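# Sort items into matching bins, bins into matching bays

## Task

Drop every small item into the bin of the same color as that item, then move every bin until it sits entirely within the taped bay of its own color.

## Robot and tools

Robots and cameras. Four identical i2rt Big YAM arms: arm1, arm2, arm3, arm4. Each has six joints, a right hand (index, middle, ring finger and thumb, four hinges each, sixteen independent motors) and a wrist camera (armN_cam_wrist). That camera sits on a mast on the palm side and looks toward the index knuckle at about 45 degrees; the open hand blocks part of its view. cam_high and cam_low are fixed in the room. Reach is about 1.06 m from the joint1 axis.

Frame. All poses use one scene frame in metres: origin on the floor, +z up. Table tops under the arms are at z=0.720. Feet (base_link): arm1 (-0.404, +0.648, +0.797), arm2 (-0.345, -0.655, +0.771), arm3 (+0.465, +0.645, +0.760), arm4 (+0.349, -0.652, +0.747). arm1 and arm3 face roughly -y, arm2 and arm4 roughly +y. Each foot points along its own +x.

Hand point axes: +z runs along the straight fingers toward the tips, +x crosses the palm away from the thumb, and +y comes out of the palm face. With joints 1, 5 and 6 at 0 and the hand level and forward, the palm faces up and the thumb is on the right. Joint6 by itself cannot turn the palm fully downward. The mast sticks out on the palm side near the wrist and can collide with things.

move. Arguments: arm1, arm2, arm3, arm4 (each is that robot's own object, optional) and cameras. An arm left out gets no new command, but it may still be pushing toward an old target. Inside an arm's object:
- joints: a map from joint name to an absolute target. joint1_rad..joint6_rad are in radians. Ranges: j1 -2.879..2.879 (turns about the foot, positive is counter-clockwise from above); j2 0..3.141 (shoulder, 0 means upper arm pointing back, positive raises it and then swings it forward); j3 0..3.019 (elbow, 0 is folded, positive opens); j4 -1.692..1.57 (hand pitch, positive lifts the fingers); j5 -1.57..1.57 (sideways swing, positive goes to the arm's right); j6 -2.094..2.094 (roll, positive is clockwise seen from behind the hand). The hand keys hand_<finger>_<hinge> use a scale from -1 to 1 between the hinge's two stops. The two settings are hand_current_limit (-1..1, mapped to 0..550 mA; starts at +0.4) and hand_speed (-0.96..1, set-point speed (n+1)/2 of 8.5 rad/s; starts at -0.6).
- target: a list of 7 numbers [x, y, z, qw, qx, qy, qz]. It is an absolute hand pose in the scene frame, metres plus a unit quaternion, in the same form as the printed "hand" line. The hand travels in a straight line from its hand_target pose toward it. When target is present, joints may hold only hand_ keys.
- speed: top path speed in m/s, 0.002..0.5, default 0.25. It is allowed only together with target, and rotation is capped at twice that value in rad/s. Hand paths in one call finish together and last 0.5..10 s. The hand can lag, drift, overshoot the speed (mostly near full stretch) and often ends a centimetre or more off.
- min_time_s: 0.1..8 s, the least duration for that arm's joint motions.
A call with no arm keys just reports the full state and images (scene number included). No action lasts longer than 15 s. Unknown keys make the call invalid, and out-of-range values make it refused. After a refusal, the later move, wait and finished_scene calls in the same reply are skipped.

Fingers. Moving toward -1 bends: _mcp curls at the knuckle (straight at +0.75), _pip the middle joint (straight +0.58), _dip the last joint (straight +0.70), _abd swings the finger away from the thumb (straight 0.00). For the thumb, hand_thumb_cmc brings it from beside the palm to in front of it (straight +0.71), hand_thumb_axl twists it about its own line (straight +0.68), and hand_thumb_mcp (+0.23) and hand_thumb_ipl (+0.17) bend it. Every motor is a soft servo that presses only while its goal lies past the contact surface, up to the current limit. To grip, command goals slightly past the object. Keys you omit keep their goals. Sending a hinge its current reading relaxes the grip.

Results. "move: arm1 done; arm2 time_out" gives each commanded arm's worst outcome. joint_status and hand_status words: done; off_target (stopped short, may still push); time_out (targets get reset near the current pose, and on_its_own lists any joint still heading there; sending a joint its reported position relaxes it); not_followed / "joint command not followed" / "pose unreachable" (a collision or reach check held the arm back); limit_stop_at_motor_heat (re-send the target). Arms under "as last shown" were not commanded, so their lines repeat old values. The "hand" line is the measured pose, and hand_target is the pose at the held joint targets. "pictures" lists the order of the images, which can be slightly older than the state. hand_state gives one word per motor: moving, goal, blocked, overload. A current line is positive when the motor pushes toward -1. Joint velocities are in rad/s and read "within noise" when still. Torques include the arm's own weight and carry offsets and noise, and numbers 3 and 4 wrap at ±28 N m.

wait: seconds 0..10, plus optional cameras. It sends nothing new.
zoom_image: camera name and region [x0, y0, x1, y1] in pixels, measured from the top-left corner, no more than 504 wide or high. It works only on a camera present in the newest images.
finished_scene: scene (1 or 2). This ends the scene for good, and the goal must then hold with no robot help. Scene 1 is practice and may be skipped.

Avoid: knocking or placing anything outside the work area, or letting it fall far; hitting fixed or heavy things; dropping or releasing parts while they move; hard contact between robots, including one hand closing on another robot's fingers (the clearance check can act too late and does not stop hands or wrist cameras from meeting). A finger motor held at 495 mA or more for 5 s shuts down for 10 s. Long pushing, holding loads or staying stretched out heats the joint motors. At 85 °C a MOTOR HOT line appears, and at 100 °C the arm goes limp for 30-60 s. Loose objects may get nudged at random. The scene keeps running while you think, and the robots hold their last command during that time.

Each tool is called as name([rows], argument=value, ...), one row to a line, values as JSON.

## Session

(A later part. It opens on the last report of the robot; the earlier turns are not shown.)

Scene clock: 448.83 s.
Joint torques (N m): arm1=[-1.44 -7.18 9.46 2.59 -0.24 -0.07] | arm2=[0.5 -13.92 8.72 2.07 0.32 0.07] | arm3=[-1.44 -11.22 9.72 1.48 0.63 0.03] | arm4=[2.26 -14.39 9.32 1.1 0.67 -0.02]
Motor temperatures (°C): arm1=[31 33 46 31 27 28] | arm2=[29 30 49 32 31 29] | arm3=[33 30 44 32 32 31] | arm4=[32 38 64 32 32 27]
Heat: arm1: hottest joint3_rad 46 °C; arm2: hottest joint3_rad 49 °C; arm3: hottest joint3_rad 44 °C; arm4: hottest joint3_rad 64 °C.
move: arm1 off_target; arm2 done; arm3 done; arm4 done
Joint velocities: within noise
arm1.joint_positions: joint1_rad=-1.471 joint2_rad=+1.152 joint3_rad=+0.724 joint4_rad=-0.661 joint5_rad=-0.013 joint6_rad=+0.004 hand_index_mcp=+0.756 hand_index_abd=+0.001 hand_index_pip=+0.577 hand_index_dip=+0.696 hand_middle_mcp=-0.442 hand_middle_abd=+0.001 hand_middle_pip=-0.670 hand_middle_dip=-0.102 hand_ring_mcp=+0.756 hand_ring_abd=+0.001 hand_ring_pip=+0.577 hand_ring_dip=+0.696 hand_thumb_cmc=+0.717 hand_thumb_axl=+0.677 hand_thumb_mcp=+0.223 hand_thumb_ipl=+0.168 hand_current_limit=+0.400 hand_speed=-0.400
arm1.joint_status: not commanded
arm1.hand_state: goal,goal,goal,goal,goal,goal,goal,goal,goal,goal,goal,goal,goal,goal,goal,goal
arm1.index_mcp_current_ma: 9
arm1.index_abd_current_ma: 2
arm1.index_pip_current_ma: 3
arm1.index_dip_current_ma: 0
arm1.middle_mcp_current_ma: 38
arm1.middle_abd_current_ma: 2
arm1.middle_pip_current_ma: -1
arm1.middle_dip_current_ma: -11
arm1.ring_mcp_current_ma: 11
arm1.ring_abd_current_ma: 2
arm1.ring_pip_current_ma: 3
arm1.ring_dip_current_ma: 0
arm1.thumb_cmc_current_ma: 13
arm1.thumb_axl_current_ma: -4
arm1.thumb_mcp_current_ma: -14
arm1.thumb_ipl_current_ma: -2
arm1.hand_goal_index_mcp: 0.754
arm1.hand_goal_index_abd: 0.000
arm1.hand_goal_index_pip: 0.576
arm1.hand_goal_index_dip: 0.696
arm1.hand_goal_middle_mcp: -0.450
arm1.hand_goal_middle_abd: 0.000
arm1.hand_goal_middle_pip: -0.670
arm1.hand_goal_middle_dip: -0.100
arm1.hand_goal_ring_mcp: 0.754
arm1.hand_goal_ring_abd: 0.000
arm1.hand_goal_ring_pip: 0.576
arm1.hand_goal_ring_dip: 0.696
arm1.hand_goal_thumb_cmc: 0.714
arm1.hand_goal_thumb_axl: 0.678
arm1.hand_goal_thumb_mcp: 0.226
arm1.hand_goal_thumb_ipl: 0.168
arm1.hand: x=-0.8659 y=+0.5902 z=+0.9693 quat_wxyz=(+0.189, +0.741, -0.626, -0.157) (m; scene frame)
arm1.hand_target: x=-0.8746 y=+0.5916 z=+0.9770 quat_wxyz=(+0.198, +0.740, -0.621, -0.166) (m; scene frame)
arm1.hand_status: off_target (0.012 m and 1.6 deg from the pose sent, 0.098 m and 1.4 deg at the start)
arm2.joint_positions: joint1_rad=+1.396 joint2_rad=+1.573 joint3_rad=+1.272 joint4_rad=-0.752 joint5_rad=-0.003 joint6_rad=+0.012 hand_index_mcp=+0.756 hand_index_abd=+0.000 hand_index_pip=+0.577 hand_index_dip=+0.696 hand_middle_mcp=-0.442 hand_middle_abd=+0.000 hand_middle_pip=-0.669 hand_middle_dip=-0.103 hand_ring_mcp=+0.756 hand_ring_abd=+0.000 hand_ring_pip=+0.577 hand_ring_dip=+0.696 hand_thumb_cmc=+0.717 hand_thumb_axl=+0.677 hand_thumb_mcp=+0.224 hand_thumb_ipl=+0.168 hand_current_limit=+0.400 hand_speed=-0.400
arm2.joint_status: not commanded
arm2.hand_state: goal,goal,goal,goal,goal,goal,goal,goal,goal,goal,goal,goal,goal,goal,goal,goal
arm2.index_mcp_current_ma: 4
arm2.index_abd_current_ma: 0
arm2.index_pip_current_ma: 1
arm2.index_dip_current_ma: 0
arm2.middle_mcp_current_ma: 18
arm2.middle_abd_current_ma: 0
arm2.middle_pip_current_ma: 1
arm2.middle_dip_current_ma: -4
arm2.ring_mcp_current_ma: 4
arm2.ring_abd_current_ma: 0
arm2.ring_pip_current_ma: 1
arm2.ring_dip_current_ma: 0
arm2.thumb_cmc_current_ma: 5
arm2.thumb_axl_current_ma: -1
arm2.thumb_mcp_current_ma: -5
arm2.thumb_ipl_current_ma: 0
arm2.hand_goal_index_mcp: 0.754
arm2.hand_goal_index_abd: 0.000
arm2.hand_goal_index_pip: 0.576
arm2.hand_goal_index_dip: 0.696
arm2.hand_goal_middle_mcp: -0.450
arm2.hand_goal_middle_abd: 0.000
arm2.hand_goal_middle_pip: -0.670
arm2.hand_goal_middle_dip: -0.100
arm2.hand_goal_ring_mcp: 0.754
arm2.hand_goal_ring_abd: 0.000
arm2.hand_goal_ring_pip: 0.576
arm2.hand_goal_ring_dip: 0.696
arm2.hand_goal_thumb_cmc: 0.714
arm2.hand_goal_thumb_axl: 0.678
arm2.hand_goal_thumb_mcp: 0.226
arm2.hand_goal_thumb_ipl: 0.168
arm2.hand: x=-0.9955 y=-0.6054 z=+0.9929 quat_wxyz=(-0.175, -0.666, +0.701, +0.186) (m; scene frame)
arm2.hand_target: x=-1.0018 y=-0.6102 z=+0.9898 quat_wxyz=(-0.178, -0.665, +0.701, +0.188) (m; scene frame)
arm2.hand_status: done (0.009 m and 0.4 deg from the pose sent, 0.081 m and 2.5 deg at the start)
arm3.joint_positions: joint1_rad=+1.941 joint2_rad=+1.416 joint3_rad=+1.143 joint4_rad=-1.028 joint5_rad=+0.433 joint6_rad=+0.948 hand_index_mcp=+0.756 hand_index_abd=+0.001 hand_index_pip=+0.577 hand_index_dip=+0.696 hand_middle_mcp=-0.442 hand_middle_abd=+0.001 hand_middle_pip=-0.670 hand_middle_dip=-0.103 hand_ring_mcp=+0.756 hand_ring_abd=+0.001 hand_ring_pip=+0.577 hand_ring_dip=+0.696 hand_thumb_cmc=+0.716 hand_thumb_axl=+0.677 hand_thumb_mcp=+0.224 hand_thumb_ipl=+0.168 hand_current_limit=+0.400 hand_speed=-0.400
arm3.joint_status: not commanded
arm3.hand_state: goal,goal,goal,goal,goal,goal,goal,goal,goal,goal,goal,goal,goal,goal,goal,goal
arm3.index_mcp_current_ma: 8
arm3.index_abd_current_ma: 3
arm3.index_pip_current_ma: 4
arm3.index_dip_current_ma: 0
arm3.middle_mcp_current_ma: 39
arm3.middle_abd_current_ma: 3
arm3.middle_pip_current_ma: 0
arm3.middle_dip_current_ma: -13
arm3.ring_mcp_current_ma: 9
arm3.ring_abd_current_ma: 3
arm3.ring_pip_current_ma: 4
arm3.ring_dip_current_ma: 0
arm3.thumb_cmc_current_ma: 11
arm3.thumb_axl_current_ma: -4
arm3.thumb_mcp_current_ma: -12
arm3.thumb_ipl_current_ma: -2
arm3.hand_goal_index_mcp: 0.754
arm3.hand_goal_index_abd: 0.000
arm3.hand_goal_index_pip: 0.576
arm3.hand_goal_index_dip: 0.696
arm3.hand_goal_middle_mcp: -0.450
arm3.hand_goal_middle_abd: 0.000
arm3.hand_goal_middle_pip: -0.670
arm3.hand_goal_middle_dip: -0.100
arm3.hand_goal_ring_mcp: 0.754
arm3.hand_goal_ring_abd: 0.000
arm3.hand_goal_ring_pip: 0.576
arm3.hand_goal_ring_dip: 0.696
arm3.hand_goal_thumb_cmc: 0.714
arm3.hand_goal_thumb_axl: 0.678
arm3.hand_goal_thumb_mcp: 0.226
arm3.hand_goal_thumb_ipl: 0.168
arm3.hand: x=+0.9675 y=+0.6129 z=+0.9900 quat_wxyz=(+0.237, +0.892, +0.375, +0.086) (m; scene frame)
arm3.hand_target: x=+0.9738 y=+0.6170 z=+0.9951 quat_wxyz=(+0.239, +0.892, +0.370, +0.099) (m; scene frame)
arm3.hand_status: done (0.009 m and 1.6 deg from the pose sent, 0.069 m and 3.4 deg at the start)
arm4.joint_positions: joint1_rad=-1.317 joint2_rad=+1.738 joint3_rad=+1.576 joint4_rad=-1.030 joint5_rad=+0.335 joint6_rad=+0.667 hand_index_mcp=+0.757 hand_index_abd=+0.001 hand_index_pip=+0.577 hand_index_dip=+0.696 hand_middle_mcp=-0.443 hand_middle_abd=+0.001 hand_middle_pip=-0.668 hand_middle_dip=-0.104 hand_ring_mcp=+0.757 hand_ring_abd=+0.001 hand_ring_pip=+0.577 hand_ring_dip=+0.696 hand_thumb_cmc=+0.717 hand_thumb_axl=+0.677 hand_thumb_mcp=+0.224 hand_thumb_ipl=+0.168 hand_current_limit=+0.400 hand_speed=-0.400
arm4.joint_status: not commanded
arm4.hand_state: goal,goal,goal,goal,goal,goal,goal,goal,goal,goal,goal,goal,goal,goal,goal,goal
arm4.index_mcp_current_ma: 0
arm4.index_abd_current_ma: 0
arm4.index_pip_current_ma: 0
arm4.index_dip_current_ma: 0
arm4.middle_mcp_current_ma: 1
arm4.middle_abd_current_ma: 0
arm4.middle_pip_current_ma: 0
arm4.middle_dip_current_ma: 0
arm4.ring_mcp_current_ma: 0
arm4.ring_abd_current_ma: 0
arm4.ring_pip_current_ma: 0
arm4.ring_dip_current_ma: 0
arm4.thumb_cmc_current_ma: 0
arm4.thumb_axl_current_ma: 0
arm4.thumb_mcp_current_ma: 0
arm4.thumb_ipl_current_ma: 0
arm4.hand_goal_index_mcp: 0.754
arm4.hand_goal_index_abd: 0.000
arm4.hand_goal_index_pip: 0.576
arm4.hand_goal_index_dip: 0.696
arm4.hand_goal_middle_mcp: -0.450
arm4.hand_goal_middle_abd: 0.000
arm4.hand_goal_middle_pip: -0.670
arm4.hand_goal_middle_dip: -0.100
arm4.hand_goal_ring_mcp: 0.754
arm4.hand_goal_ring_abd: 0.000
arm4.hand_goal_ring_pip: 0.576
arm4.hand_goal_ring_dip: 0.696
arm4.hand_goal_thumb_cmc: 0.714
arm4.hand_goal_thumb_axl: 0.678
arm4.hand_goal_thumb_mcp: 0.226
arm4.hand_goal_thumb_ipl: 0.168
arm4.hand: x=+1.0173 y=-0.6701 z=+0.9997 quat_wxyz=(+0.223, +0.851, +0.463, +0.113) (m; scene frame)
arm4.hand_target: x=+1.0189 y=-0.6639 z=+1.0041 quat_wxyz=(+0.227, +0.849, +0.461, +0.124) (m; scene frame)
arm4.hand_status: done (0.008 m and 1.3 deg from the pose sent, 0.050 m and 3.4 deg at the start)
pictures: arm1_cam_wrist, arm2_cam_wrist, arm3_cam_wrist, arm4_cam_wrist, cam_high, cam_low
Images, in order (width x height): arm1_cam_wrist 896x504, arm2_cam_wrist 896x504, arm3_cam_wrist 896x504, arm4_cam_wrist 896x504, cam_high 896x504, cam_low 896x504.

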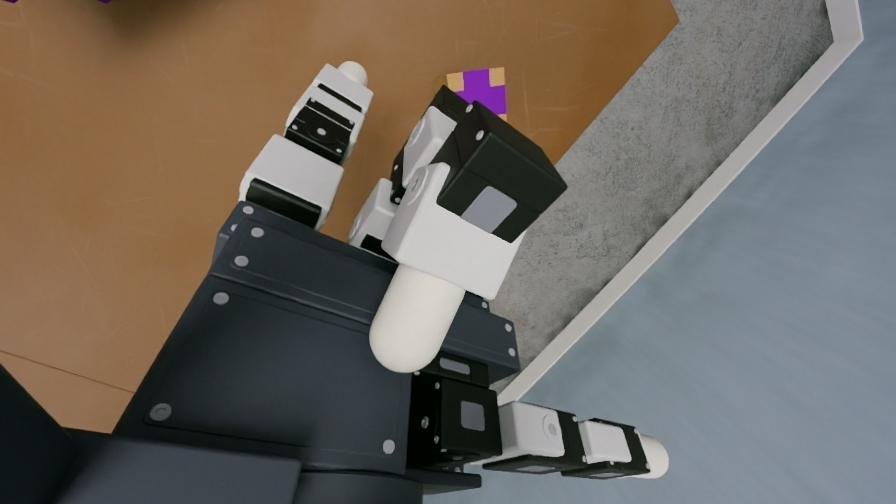

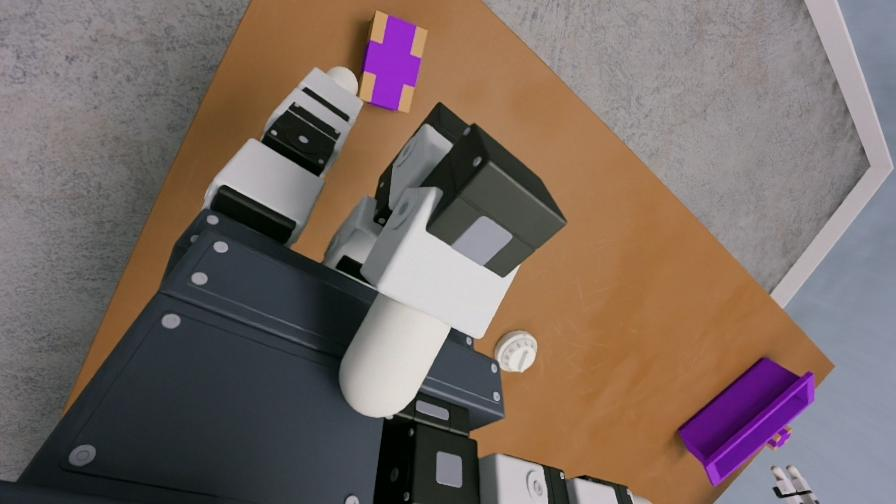

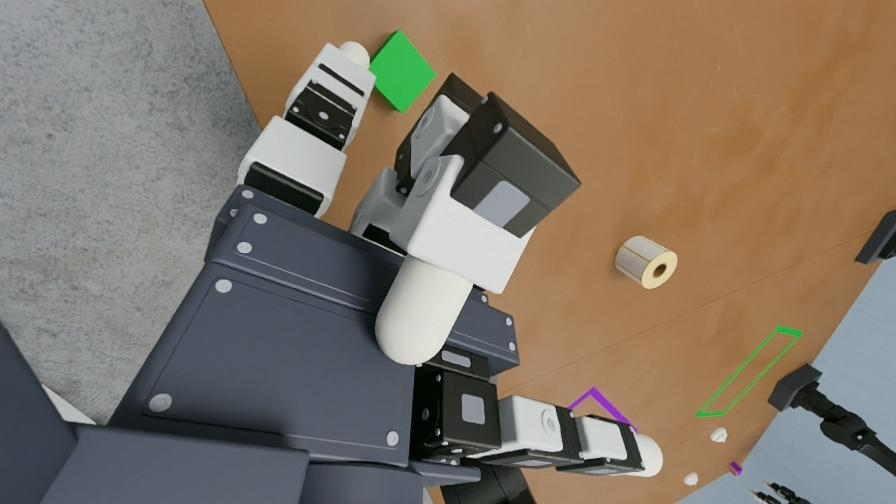

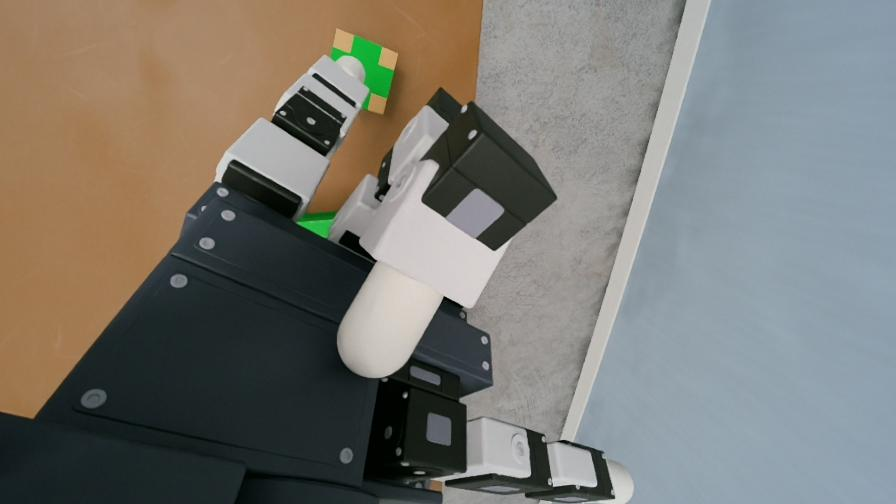

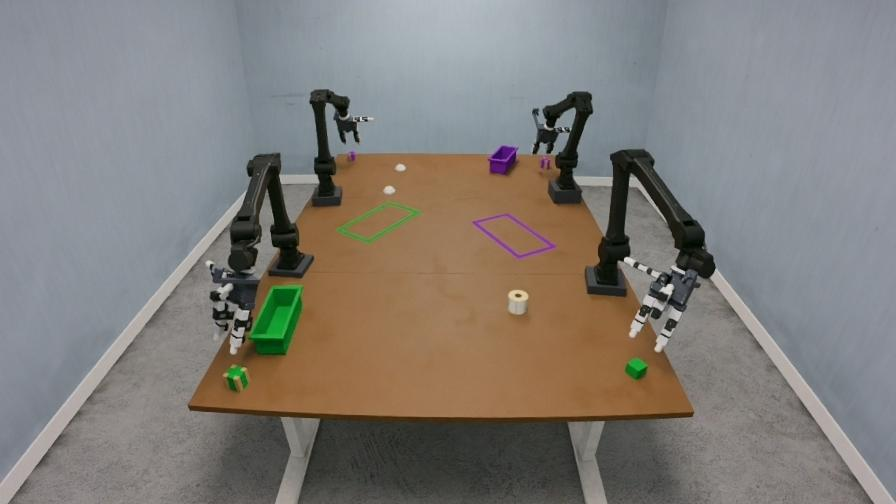

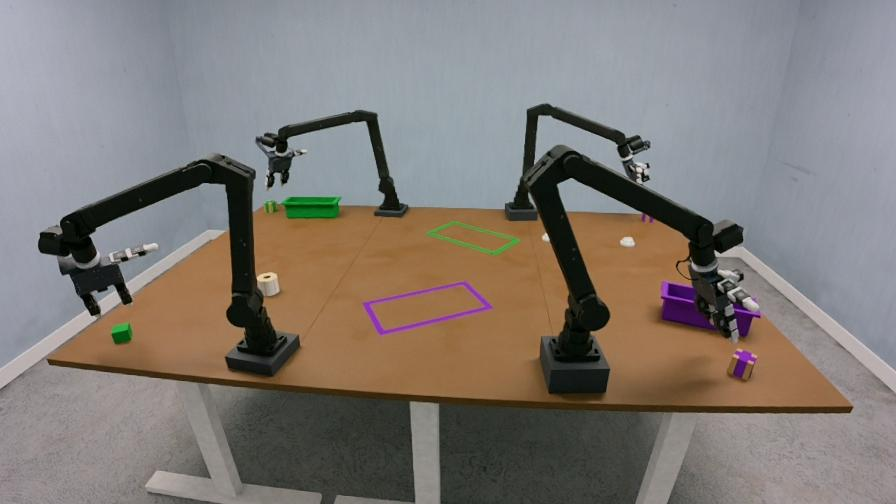

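move(arm1={"target": [-0.957, 0.628, 0.987, 0.2454, 0.916, -0.306, -0.0821]}, arm2={"target": [-1.065, -0.632, 0.99, 0.218, 0.8145, -0.519, -0.139]}, arm3={"target": [1.001, 0.600, 0.985, 0.239, 0.892, 0.370, 0.099]}, arm4={"target": [1.060, -0.636, 0.985, 0.205, 0.766, 0.588, 0.1576]}, cameras=["all"])

zoom_image(camera="cam_high", region=[180, 280, 320, 420])

zoom_image(camera="cam_high", region=[580, 280, 720, 420])

zoom_image(camera="cam_high", region=[320, 120, 400, 180])

zoom_image(camera="cam_high", region=[510, 120, 590, 180])

Scene clock: 575.20 s.
Joint torques (N m): arm1=[-1.2 -12.04 11.85 0.49 -0.78 -0.07] | arm2=[-1.32 -15.68 11.59 0.98 -0.52 -0.12] | arm3=[-3.08 -10.81 12.3 1.48 0.5 -0.17] | arm4=[0.5 -13.86 9.03 1.39 0.14 -0.18]
Motor temperatures (°C): arm1=[31 33 44 31 27 28] | arm2=[29 31 45 31 31 29] | arm3=[33 30 41 32 32 30] | arm4=[32 41 48 32 33 27]
Heat: arm1: hottest joint3_rad 44 °C; arm2: hottest joint3_rad 45 °C; arm3: hottest joint3_rad 41 °C; arm4: hottest joint3_rad 48 °C.
move: arm1 off_target; arm2 off_target; arm3 off_target; arm4 done
Joint velocities: within noise
arm1.joint_positions: joint1_rad=-1.844 joint2_rad=+1.539 joint3_rad=+1.109 joint4_rad=-0.941 joint5_rad=-0.471 joint6_rad=-1.066 hand_index_mcp=+0.756 hand_index_abd=+0.001 hand_index_pip=+0.577 hand_index_dip=+0.696 hand_middle_mcp=-0.442 hand_middle_abd=+0.001 hand_middle_pip=-0.670 hand_middle_dip=-0.102 hand_ring_mcp=+0.756 hand_ring_abd=+0.001 hand_ring_pip=+0.577 hand_ring_dip=+0.696 hand_thumb_cmc=+0.717 hand_thumb_axl=+0.677 hand_thumb_mcp=+0.223 hand_thumb_ipl=+0.168 hand_current_limit=+0.400 hand_speed=-0.400
arm1.joint_status: not commanded
arm1.hand_state: goal,goal,goal,goal,goal,goal,goal,goal,goal,goal,goal,goal,goal,goal,goal,goal
arm1.index_mcp_current_ma: 9
arm1.index_abd_current_ma: 2
arm1.index_pip_current_ma: 3
arm1.index_dip_current_ma: 0
arm1.middle_mcp_current_ma: 38
arm1.middle_abd_current_ma: 2
arm1.middle_pip_current_ma: -1
arm1.middle_dip_current_ma: -11
arm1.ring_mcp_current_ma: 11
arm1.ring_abd_current_ma: 2
arm1.ring_pip_current_ma: 3
arm1.ring_dip_current_ma: 0
arm1.thumb_cmc_current_ma: 13
arm1.thumb_axl_current_ma: -4
arm1.thumb_mcp_current_ma: -14
arm1.thumb_ipl_current_ma: -2
arm1.hand_goal_index_mcp: 0.754
arm1.hand_goal_index_abd: 0.000
arm1.hand_goal_index_pip: 0.576
arm1.hand_goal_index_dip: 0.696
arm1.hand_goal_middle_mcp: -0.450
arm1.hand_goal_middle_abd: 0.000
arm1.hand_goal_middle_pip: -0.670
arm1.hand_goal_middle_dip: -0.100
arm1.hand_goal_ring_mcp: 0.754
arm1.hand_goal_ring_abd: 0.000
arm1.hand_goal_ring_pip: 0.576
arm1.hand_goal_ring_dip: 0.696
arm1.hand_goal_thumb_cmc: 0.714
arm1.hand_goal_thumb_axl: 0.678
arm1.hand_goal_thumb_mcp: 0.226
arm1.hand_goal_thumb_ipl: 0.168
arm1.hand: x=-0.9421 y=+0.6222 z=+0.9731 quat_wxyz=(+0.243, +0.915, -0.313, -0.069) (m; scene frame)
arm1.hand_target: x=-0.9562 y=+0.6281 z=+0.9871 quat_wxyz=(+0.245, +0.916, -0.306, -0.083) (m; scene frame)
arm1.hand_status: off_target (0.021 m and 1.7 deg from the pose sent, 0.100 m and 43.4 deg at the start)
arm2.joint_positions: joint1_rad=+1.322 joint2_rad=+1.744 joint3_rad=+1.479 joint4_rad=-0.856 joint5_rad=-0.275 joint6_rad=-0.487 hand_index_mcp=+0.756 hand_index_abd=+0.000 hand_index_pip=+0.577 hand_index_dip=+0.696 hand_middle_mcp=-0.442 hand_middle_abd=+0.000 hand_middle_pip=-0.669 hand_middle_dip=-0.103 hand_ring_mcp=+0.756 hand_ring_abd=+0.000 hand_ring_pip=+0.577 hand_ring_dip=+0.696 hand_thumb_cmc=+0.717 hand_thumb_axl=+0.677 hand_thumb_mcp=+0.224 hand_thumb_ipl=+0.168 hand_current_limit=+0.400 hand_speed=-0.400
arm2.joint_status: not commanded
arm2.hand_state: goal,goal,goal,goal,goal,goal,goal,goal,goal,goal,goal,goal,goal,goal,goal,goal
arm2.index_mcp_current_ma: 4
arm2.index_abd_current_ma: 0
arm2.index_pip_current_ma: 1
arm2.index_dip_current_ma: 0
arm2.middle_mcp_current_ma: 18
arm2.middle_abd_current_ma: 0
arm2.middle_pip_current_ma: 1
arm2.middle_dip_current_ma: -4
arm2.ring_mcp_current_ma: 4
arm2.ring_abd_current_ma: 0
arm2.ring_pip_current_ma: 1
arm2.ring_dip_current_ma: 0
arm2.thumb_cmc_current_ma: 5
arm2.thumb_axl_current_ma: -1
arm2.thumb_mcp_current_ma: -5
arm2.thumb_ipl_current_ma: 0
arm2.hand_goal_index_mcp: 0.754
arm2.hand_goal_index_abd: 0.000
arm2.hand_goal_index_pip: 0.576
arm2.hand_goal_index_dip: 0.696
arm2.hand_goal_middle_mcp: -0.450
arm2.hand_goal_middle_abd: 0.000
arm2.hand_goal_middle_pip: -0.670
arm2.hand_goal_middle_dip: -0.100
arm2.hand_goal_ring_mcp: 0.754
arm2.hand_goal_ring_abd: 0.000
arm2.hand_goal_ring_pip: 0.576
arm2.hand_goal_ring_dip: 0.696
arm2.hand_goal_thumb_cmc: 0.714
arm2.hand_goal_thumb_axl: 0.678
arm2.hand_goal_thumb_mcp: 0.226
arm2.hand_goal_thumb_ipl: 0.168
arm2.hand: x=-1.0506 y=-0.6400 z=+0.9869 quat_wxyz=(-0.217, -0.815, +0.520, +0.136) (m; scene frame)
arm2.hand_target: x=-1.0642 y=-0.6320 z=+0.9900 quat_wxyz=(-0.218, -0.815, +0.519, +0.140) (m; scene frame)
arm2.hand_status: off_target (0.017 m and 0.4 deg from the pose sent, 0.075 m and 28.0 deg at the start)
arm3.joint_positions: joint1_rad=+1.904 joint2_rad=+1.464 joint3_rad=+1.143 joint4_rad=-0.981 joint5_rad=+0.422 joint6_rad=+0.915 hand_index_mcp=+0.756 hand_index_abd=+0.001 hand_index_pip=+0.577 hand_index_dip=+0.696 hand_middle_mcp=-0.442 hand_middle_abd=+0.001 hand_middle_pip=-0.670 hand_middle_dip=-0.103 hand_ring_mcp=+0.756 hand_ring_abd=+0.001 hand_ring_pip=+0.577 hand_ring_dip=+0.696 hand_thumb_cmc=+0.716 hand_thumb_axl=+0.677 hand_thumb_mcp=+0.224 hand_thumb_ipl=+0.168 hand_current_limit=+0.400 hand_speed=-0.400
arm3.joint_status: not commanded
arm3.hand_state: goal,goal,goal,goal,goal,goal,goal,goal,goal,goal,goal,goal,goal,goal,goal,goal
arm3.index_mcp_current_ma: 8
arm3.index_abd_current_ma: 3
arm3.index_pip_current_ma: 4
arm3.index_dip_current_ma: 0
arm3.middle_mcp_current_ma: 39
arm3.middle_abd_current_ma: 3
arm3.middle_pip_current_ma: 0
arm3.middle_dip_current_ma: -13
arm3.ring_mcp_current_ma: 9
arm3.ring_abd_current_ma: 3
arm3.ring_pip_current_ma: 4
arm3.ring_dip_current_ma: 0
arm3.thumb_cmc_current_ma: 11
arm3.thumb_axl_current_ma: -4
arm3.thumb_mcp_current_ma: -12
arm3.thumb_ipl_current_ma: -2
arm3.hand_goal_index_mcp: 0.754
arm3.hand_goal_index_abd: 0.000
arm3.hand_goal_index_pip: 0.576
arm3.hand_goal_index_dip: 0.696
arm3.hand_goal_middle_mcp: -0.450
arm3.hand_goal_middle_abd: 0.000
arm3.hand_goal_middle_pip: -0.670
arm3.hand_goal_middle_dip: -0.100
arm3.hand_goal_ring_mcp: 0.754
arm3.hand_goal_ring_abd: 0.000
arm3.hand_goal_ring_pip: 0.576
arm3.hand_goal_ring_dip: 0.696
arm3.hand_goal_thumb_cmc: 0.714
arm3.hand_goal_thumb_axl: 0.678
arm3.hand_goal_thumb_mcp: 0.226
arm3.hand_goal_thumb_ipl: 0.168
arm3.hand: x=+0.9810 y=+0.5994 z=+0.9705 quat_wxyz=(+0.235, +0.894, +0.374, +0.078) (m; scene frame)
arm3.hand_target: x=+0.9997 y=+0.6000 z=+0.9853 quat_wxyz=(+0.239, +0.892, +0.370, +0.099) (m; scene frame)
arm3.hand_status: off_target (0.025 m and 2.5 deg from the pose sent, 0.036 m and 1.7 deg at the start)
arm4.joint_positions: joint1_rad=-1.326 joint2_rad=+1.751 joint3_rad=+1.558 joint4_rad=-0.896 joint5_rad=+0.193 joint6_rad=+0.360 hand_index_mcp=+0.757 hand_index_abd=+0.001 hand_index_pip=+0.577 hand_index_dip=+0.696 hand_middle_mcp=-0.443 hand_middle_abd=+0.001 hand_middle_pip=-0.668 hand_middle_dip=-0.104 hand_ring_mcp=+0.757 hand_ring_abd=+0.001 hand_ring_pip=+0.577 hand_ring_dip=+0.696 hand_thumb_cmc=+0.717 hand_thumb_axl=+0.677 hand_thumb_mcp=+0.224 hand_thumb_ipl=+0.168 hand_current_limit=+0.400 hand_speed=-0.400
arm4.joint_status: not commanded
arm4.hand_state: goal,goal,goal,goal,goal,goal,goal,goal,goal,goal,goal,goal,goal,goal,goal,goal
arm4.index_mcp_current_ma: 0
arm4.index_abd_current_ma: 0
arm4.index_pip_current_ma: 0
arm4.index_dip_current_ma: 0
arm4.middle_mcp_current_ma: 1
arm4.middle_abd_current_ma: 0
arm4.middle_pip_current_ma: 0
arm4.middle_dip_current_ma: 0
arm4.ring_mcp_current_ma: 0
arm4.ring_abd_current_ma: 0
arm4.ring_pip_current_ma: 0
arm4.ring_dip_current_ma: 0
arm4.thumb_cmc_current_ma: 0
arm4.thumb_axl_current_ma: 0
arm4.thumb_mcp_current_ma: 0
arm4.thumb_ipl_current_ma: 0
arm4.hand_goal_index_mcp: 0.754
arm4.hand_goal_index_abd: 0.000
arm4.hand_goal_index_pip: 0.576
arm4.hand_goal_index_dip: 0.696
arm4.hand_goal_middle_mcp: -0.450
arm4.hand_goal_middle_abd: 0.000
arm4.hand_goal_middle_pip: -0.670
arm4.hand_goal_middle_dip: -0.100
arm4.hand_goal_ring_mcp: 0.754
arm4.hand_goal_ring_abd: 0.000
arm4.hand_goal_ring_pip: 0.576
arm4.hand_goal_ring_dip: 0.696
arm4.hand_goal_thumb_cmc: 0.714
arm4.hand_goal_thumb_axl: 0.678
arm4.hand_goal_thumb_mcp: 0.226
arm4.hand_goal_thumb_ipl: 0.168
arm4.hand: x=+1.0569 y=-0.6300 z=+0.9916 quat_wxyz=(+0.204, +0.766, +0.589, +0.157) (m; scene frame)
arm4.hand_target: x=+1.0598 y=-0.6361 z=+0.9849 quat_wxyz=(+0.205, +0.766, +0.588, +0.157) (m; scene frame)
arm4.hand_status: done (0.009 m and 0.2 deg from the pose sent, 0.057 m and 18.2 deg at the start)
pictures: arm1_cam_wrist, arm2_cam_wrist, arm3_cam_wrist, arm4_cam_wrist, cam_high, cam_low
Images, in order (width x height): arm1_cam_wrist 896x504, arm2_cam_wrist 896x504, arm3_cam_wrist 896x504, arm4_cam_wrist 896x504, cam_high 896x504, cam_low 896x504.

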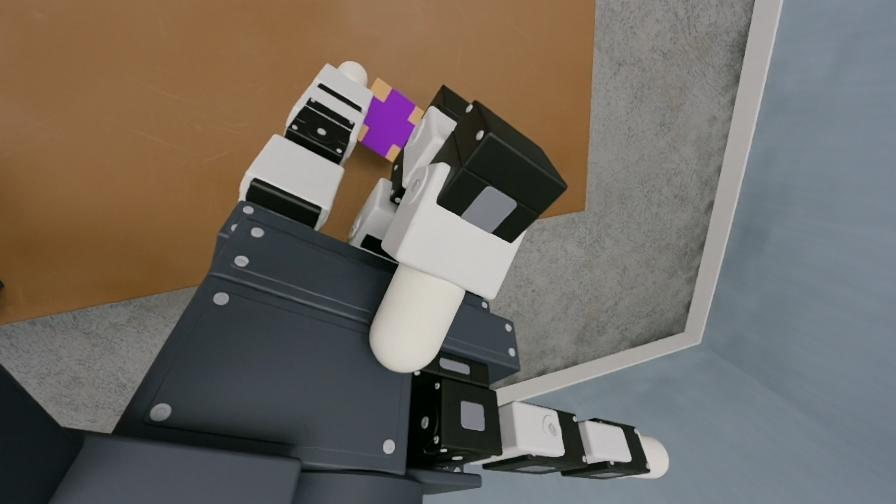

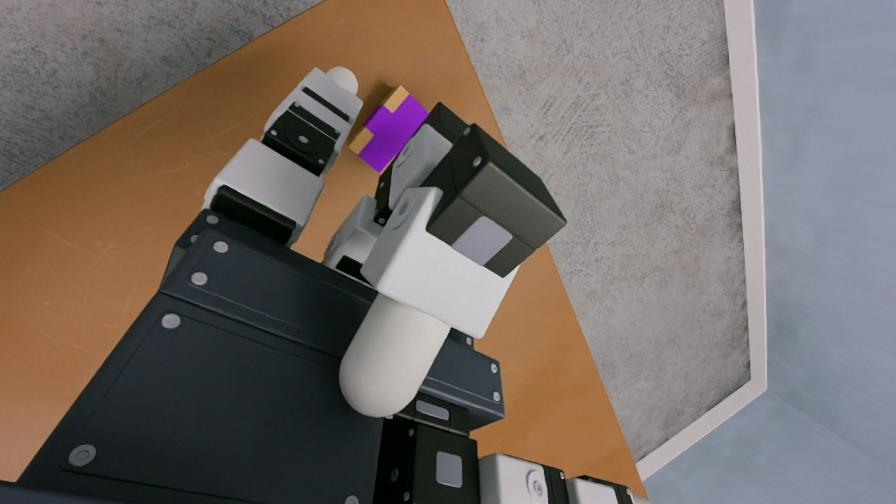

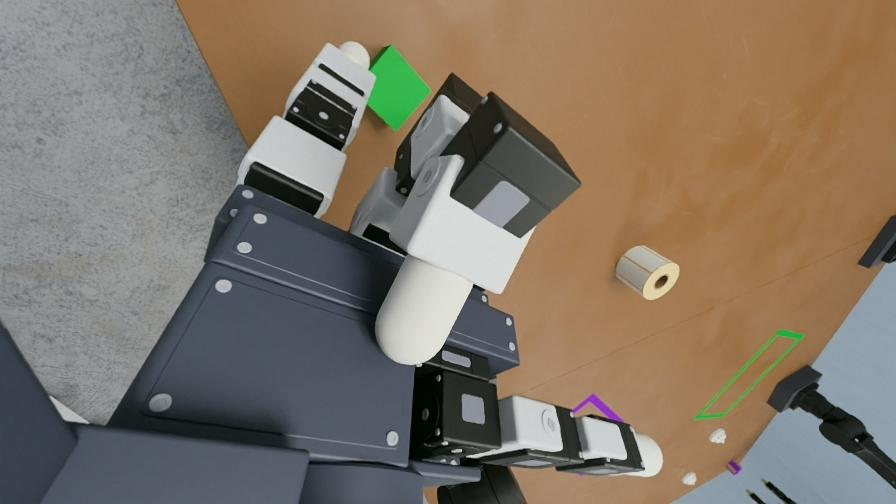

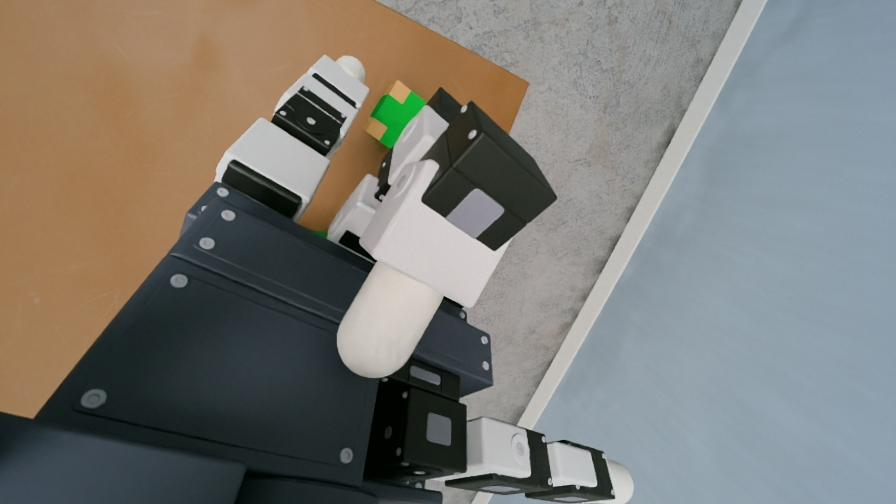

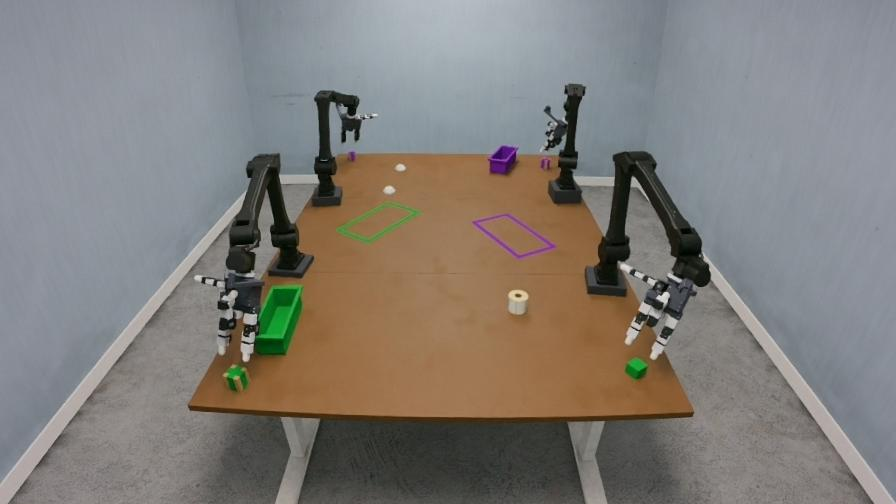

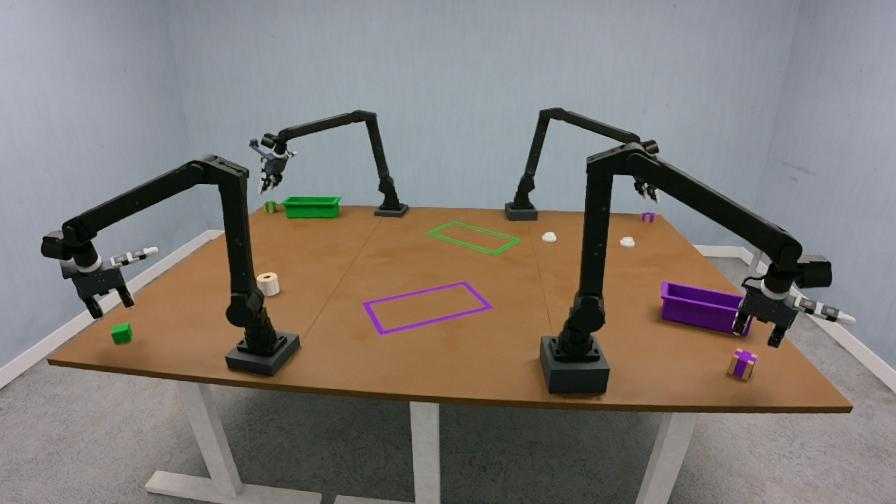

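Scaled by 3.600 from the camera's 896x504 image, which has a finer 1280x720 frame.

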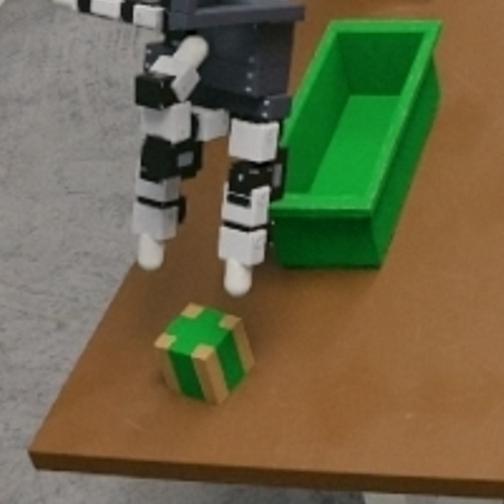

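Scaled by 3.600 from the camera's 896x504 image, which has a finer 1280x720 frame.

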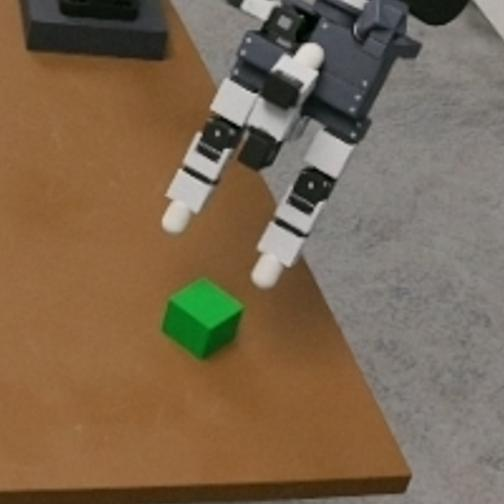

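Scaled by 6.300 from the camera's 896x504 image, which has a finer 1280x720 frame.

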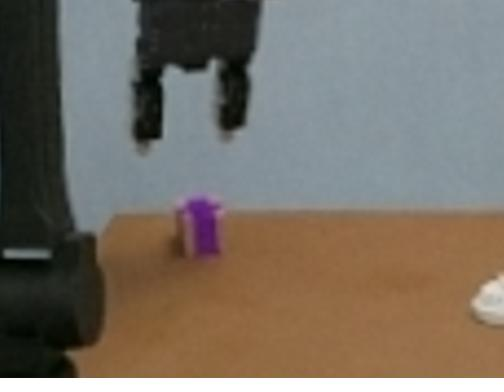

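Scaled by 6.300 from the camera's 896x504 image, which has a finer 1280x720 frame.

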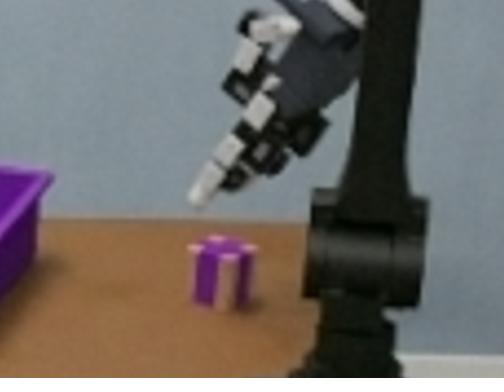

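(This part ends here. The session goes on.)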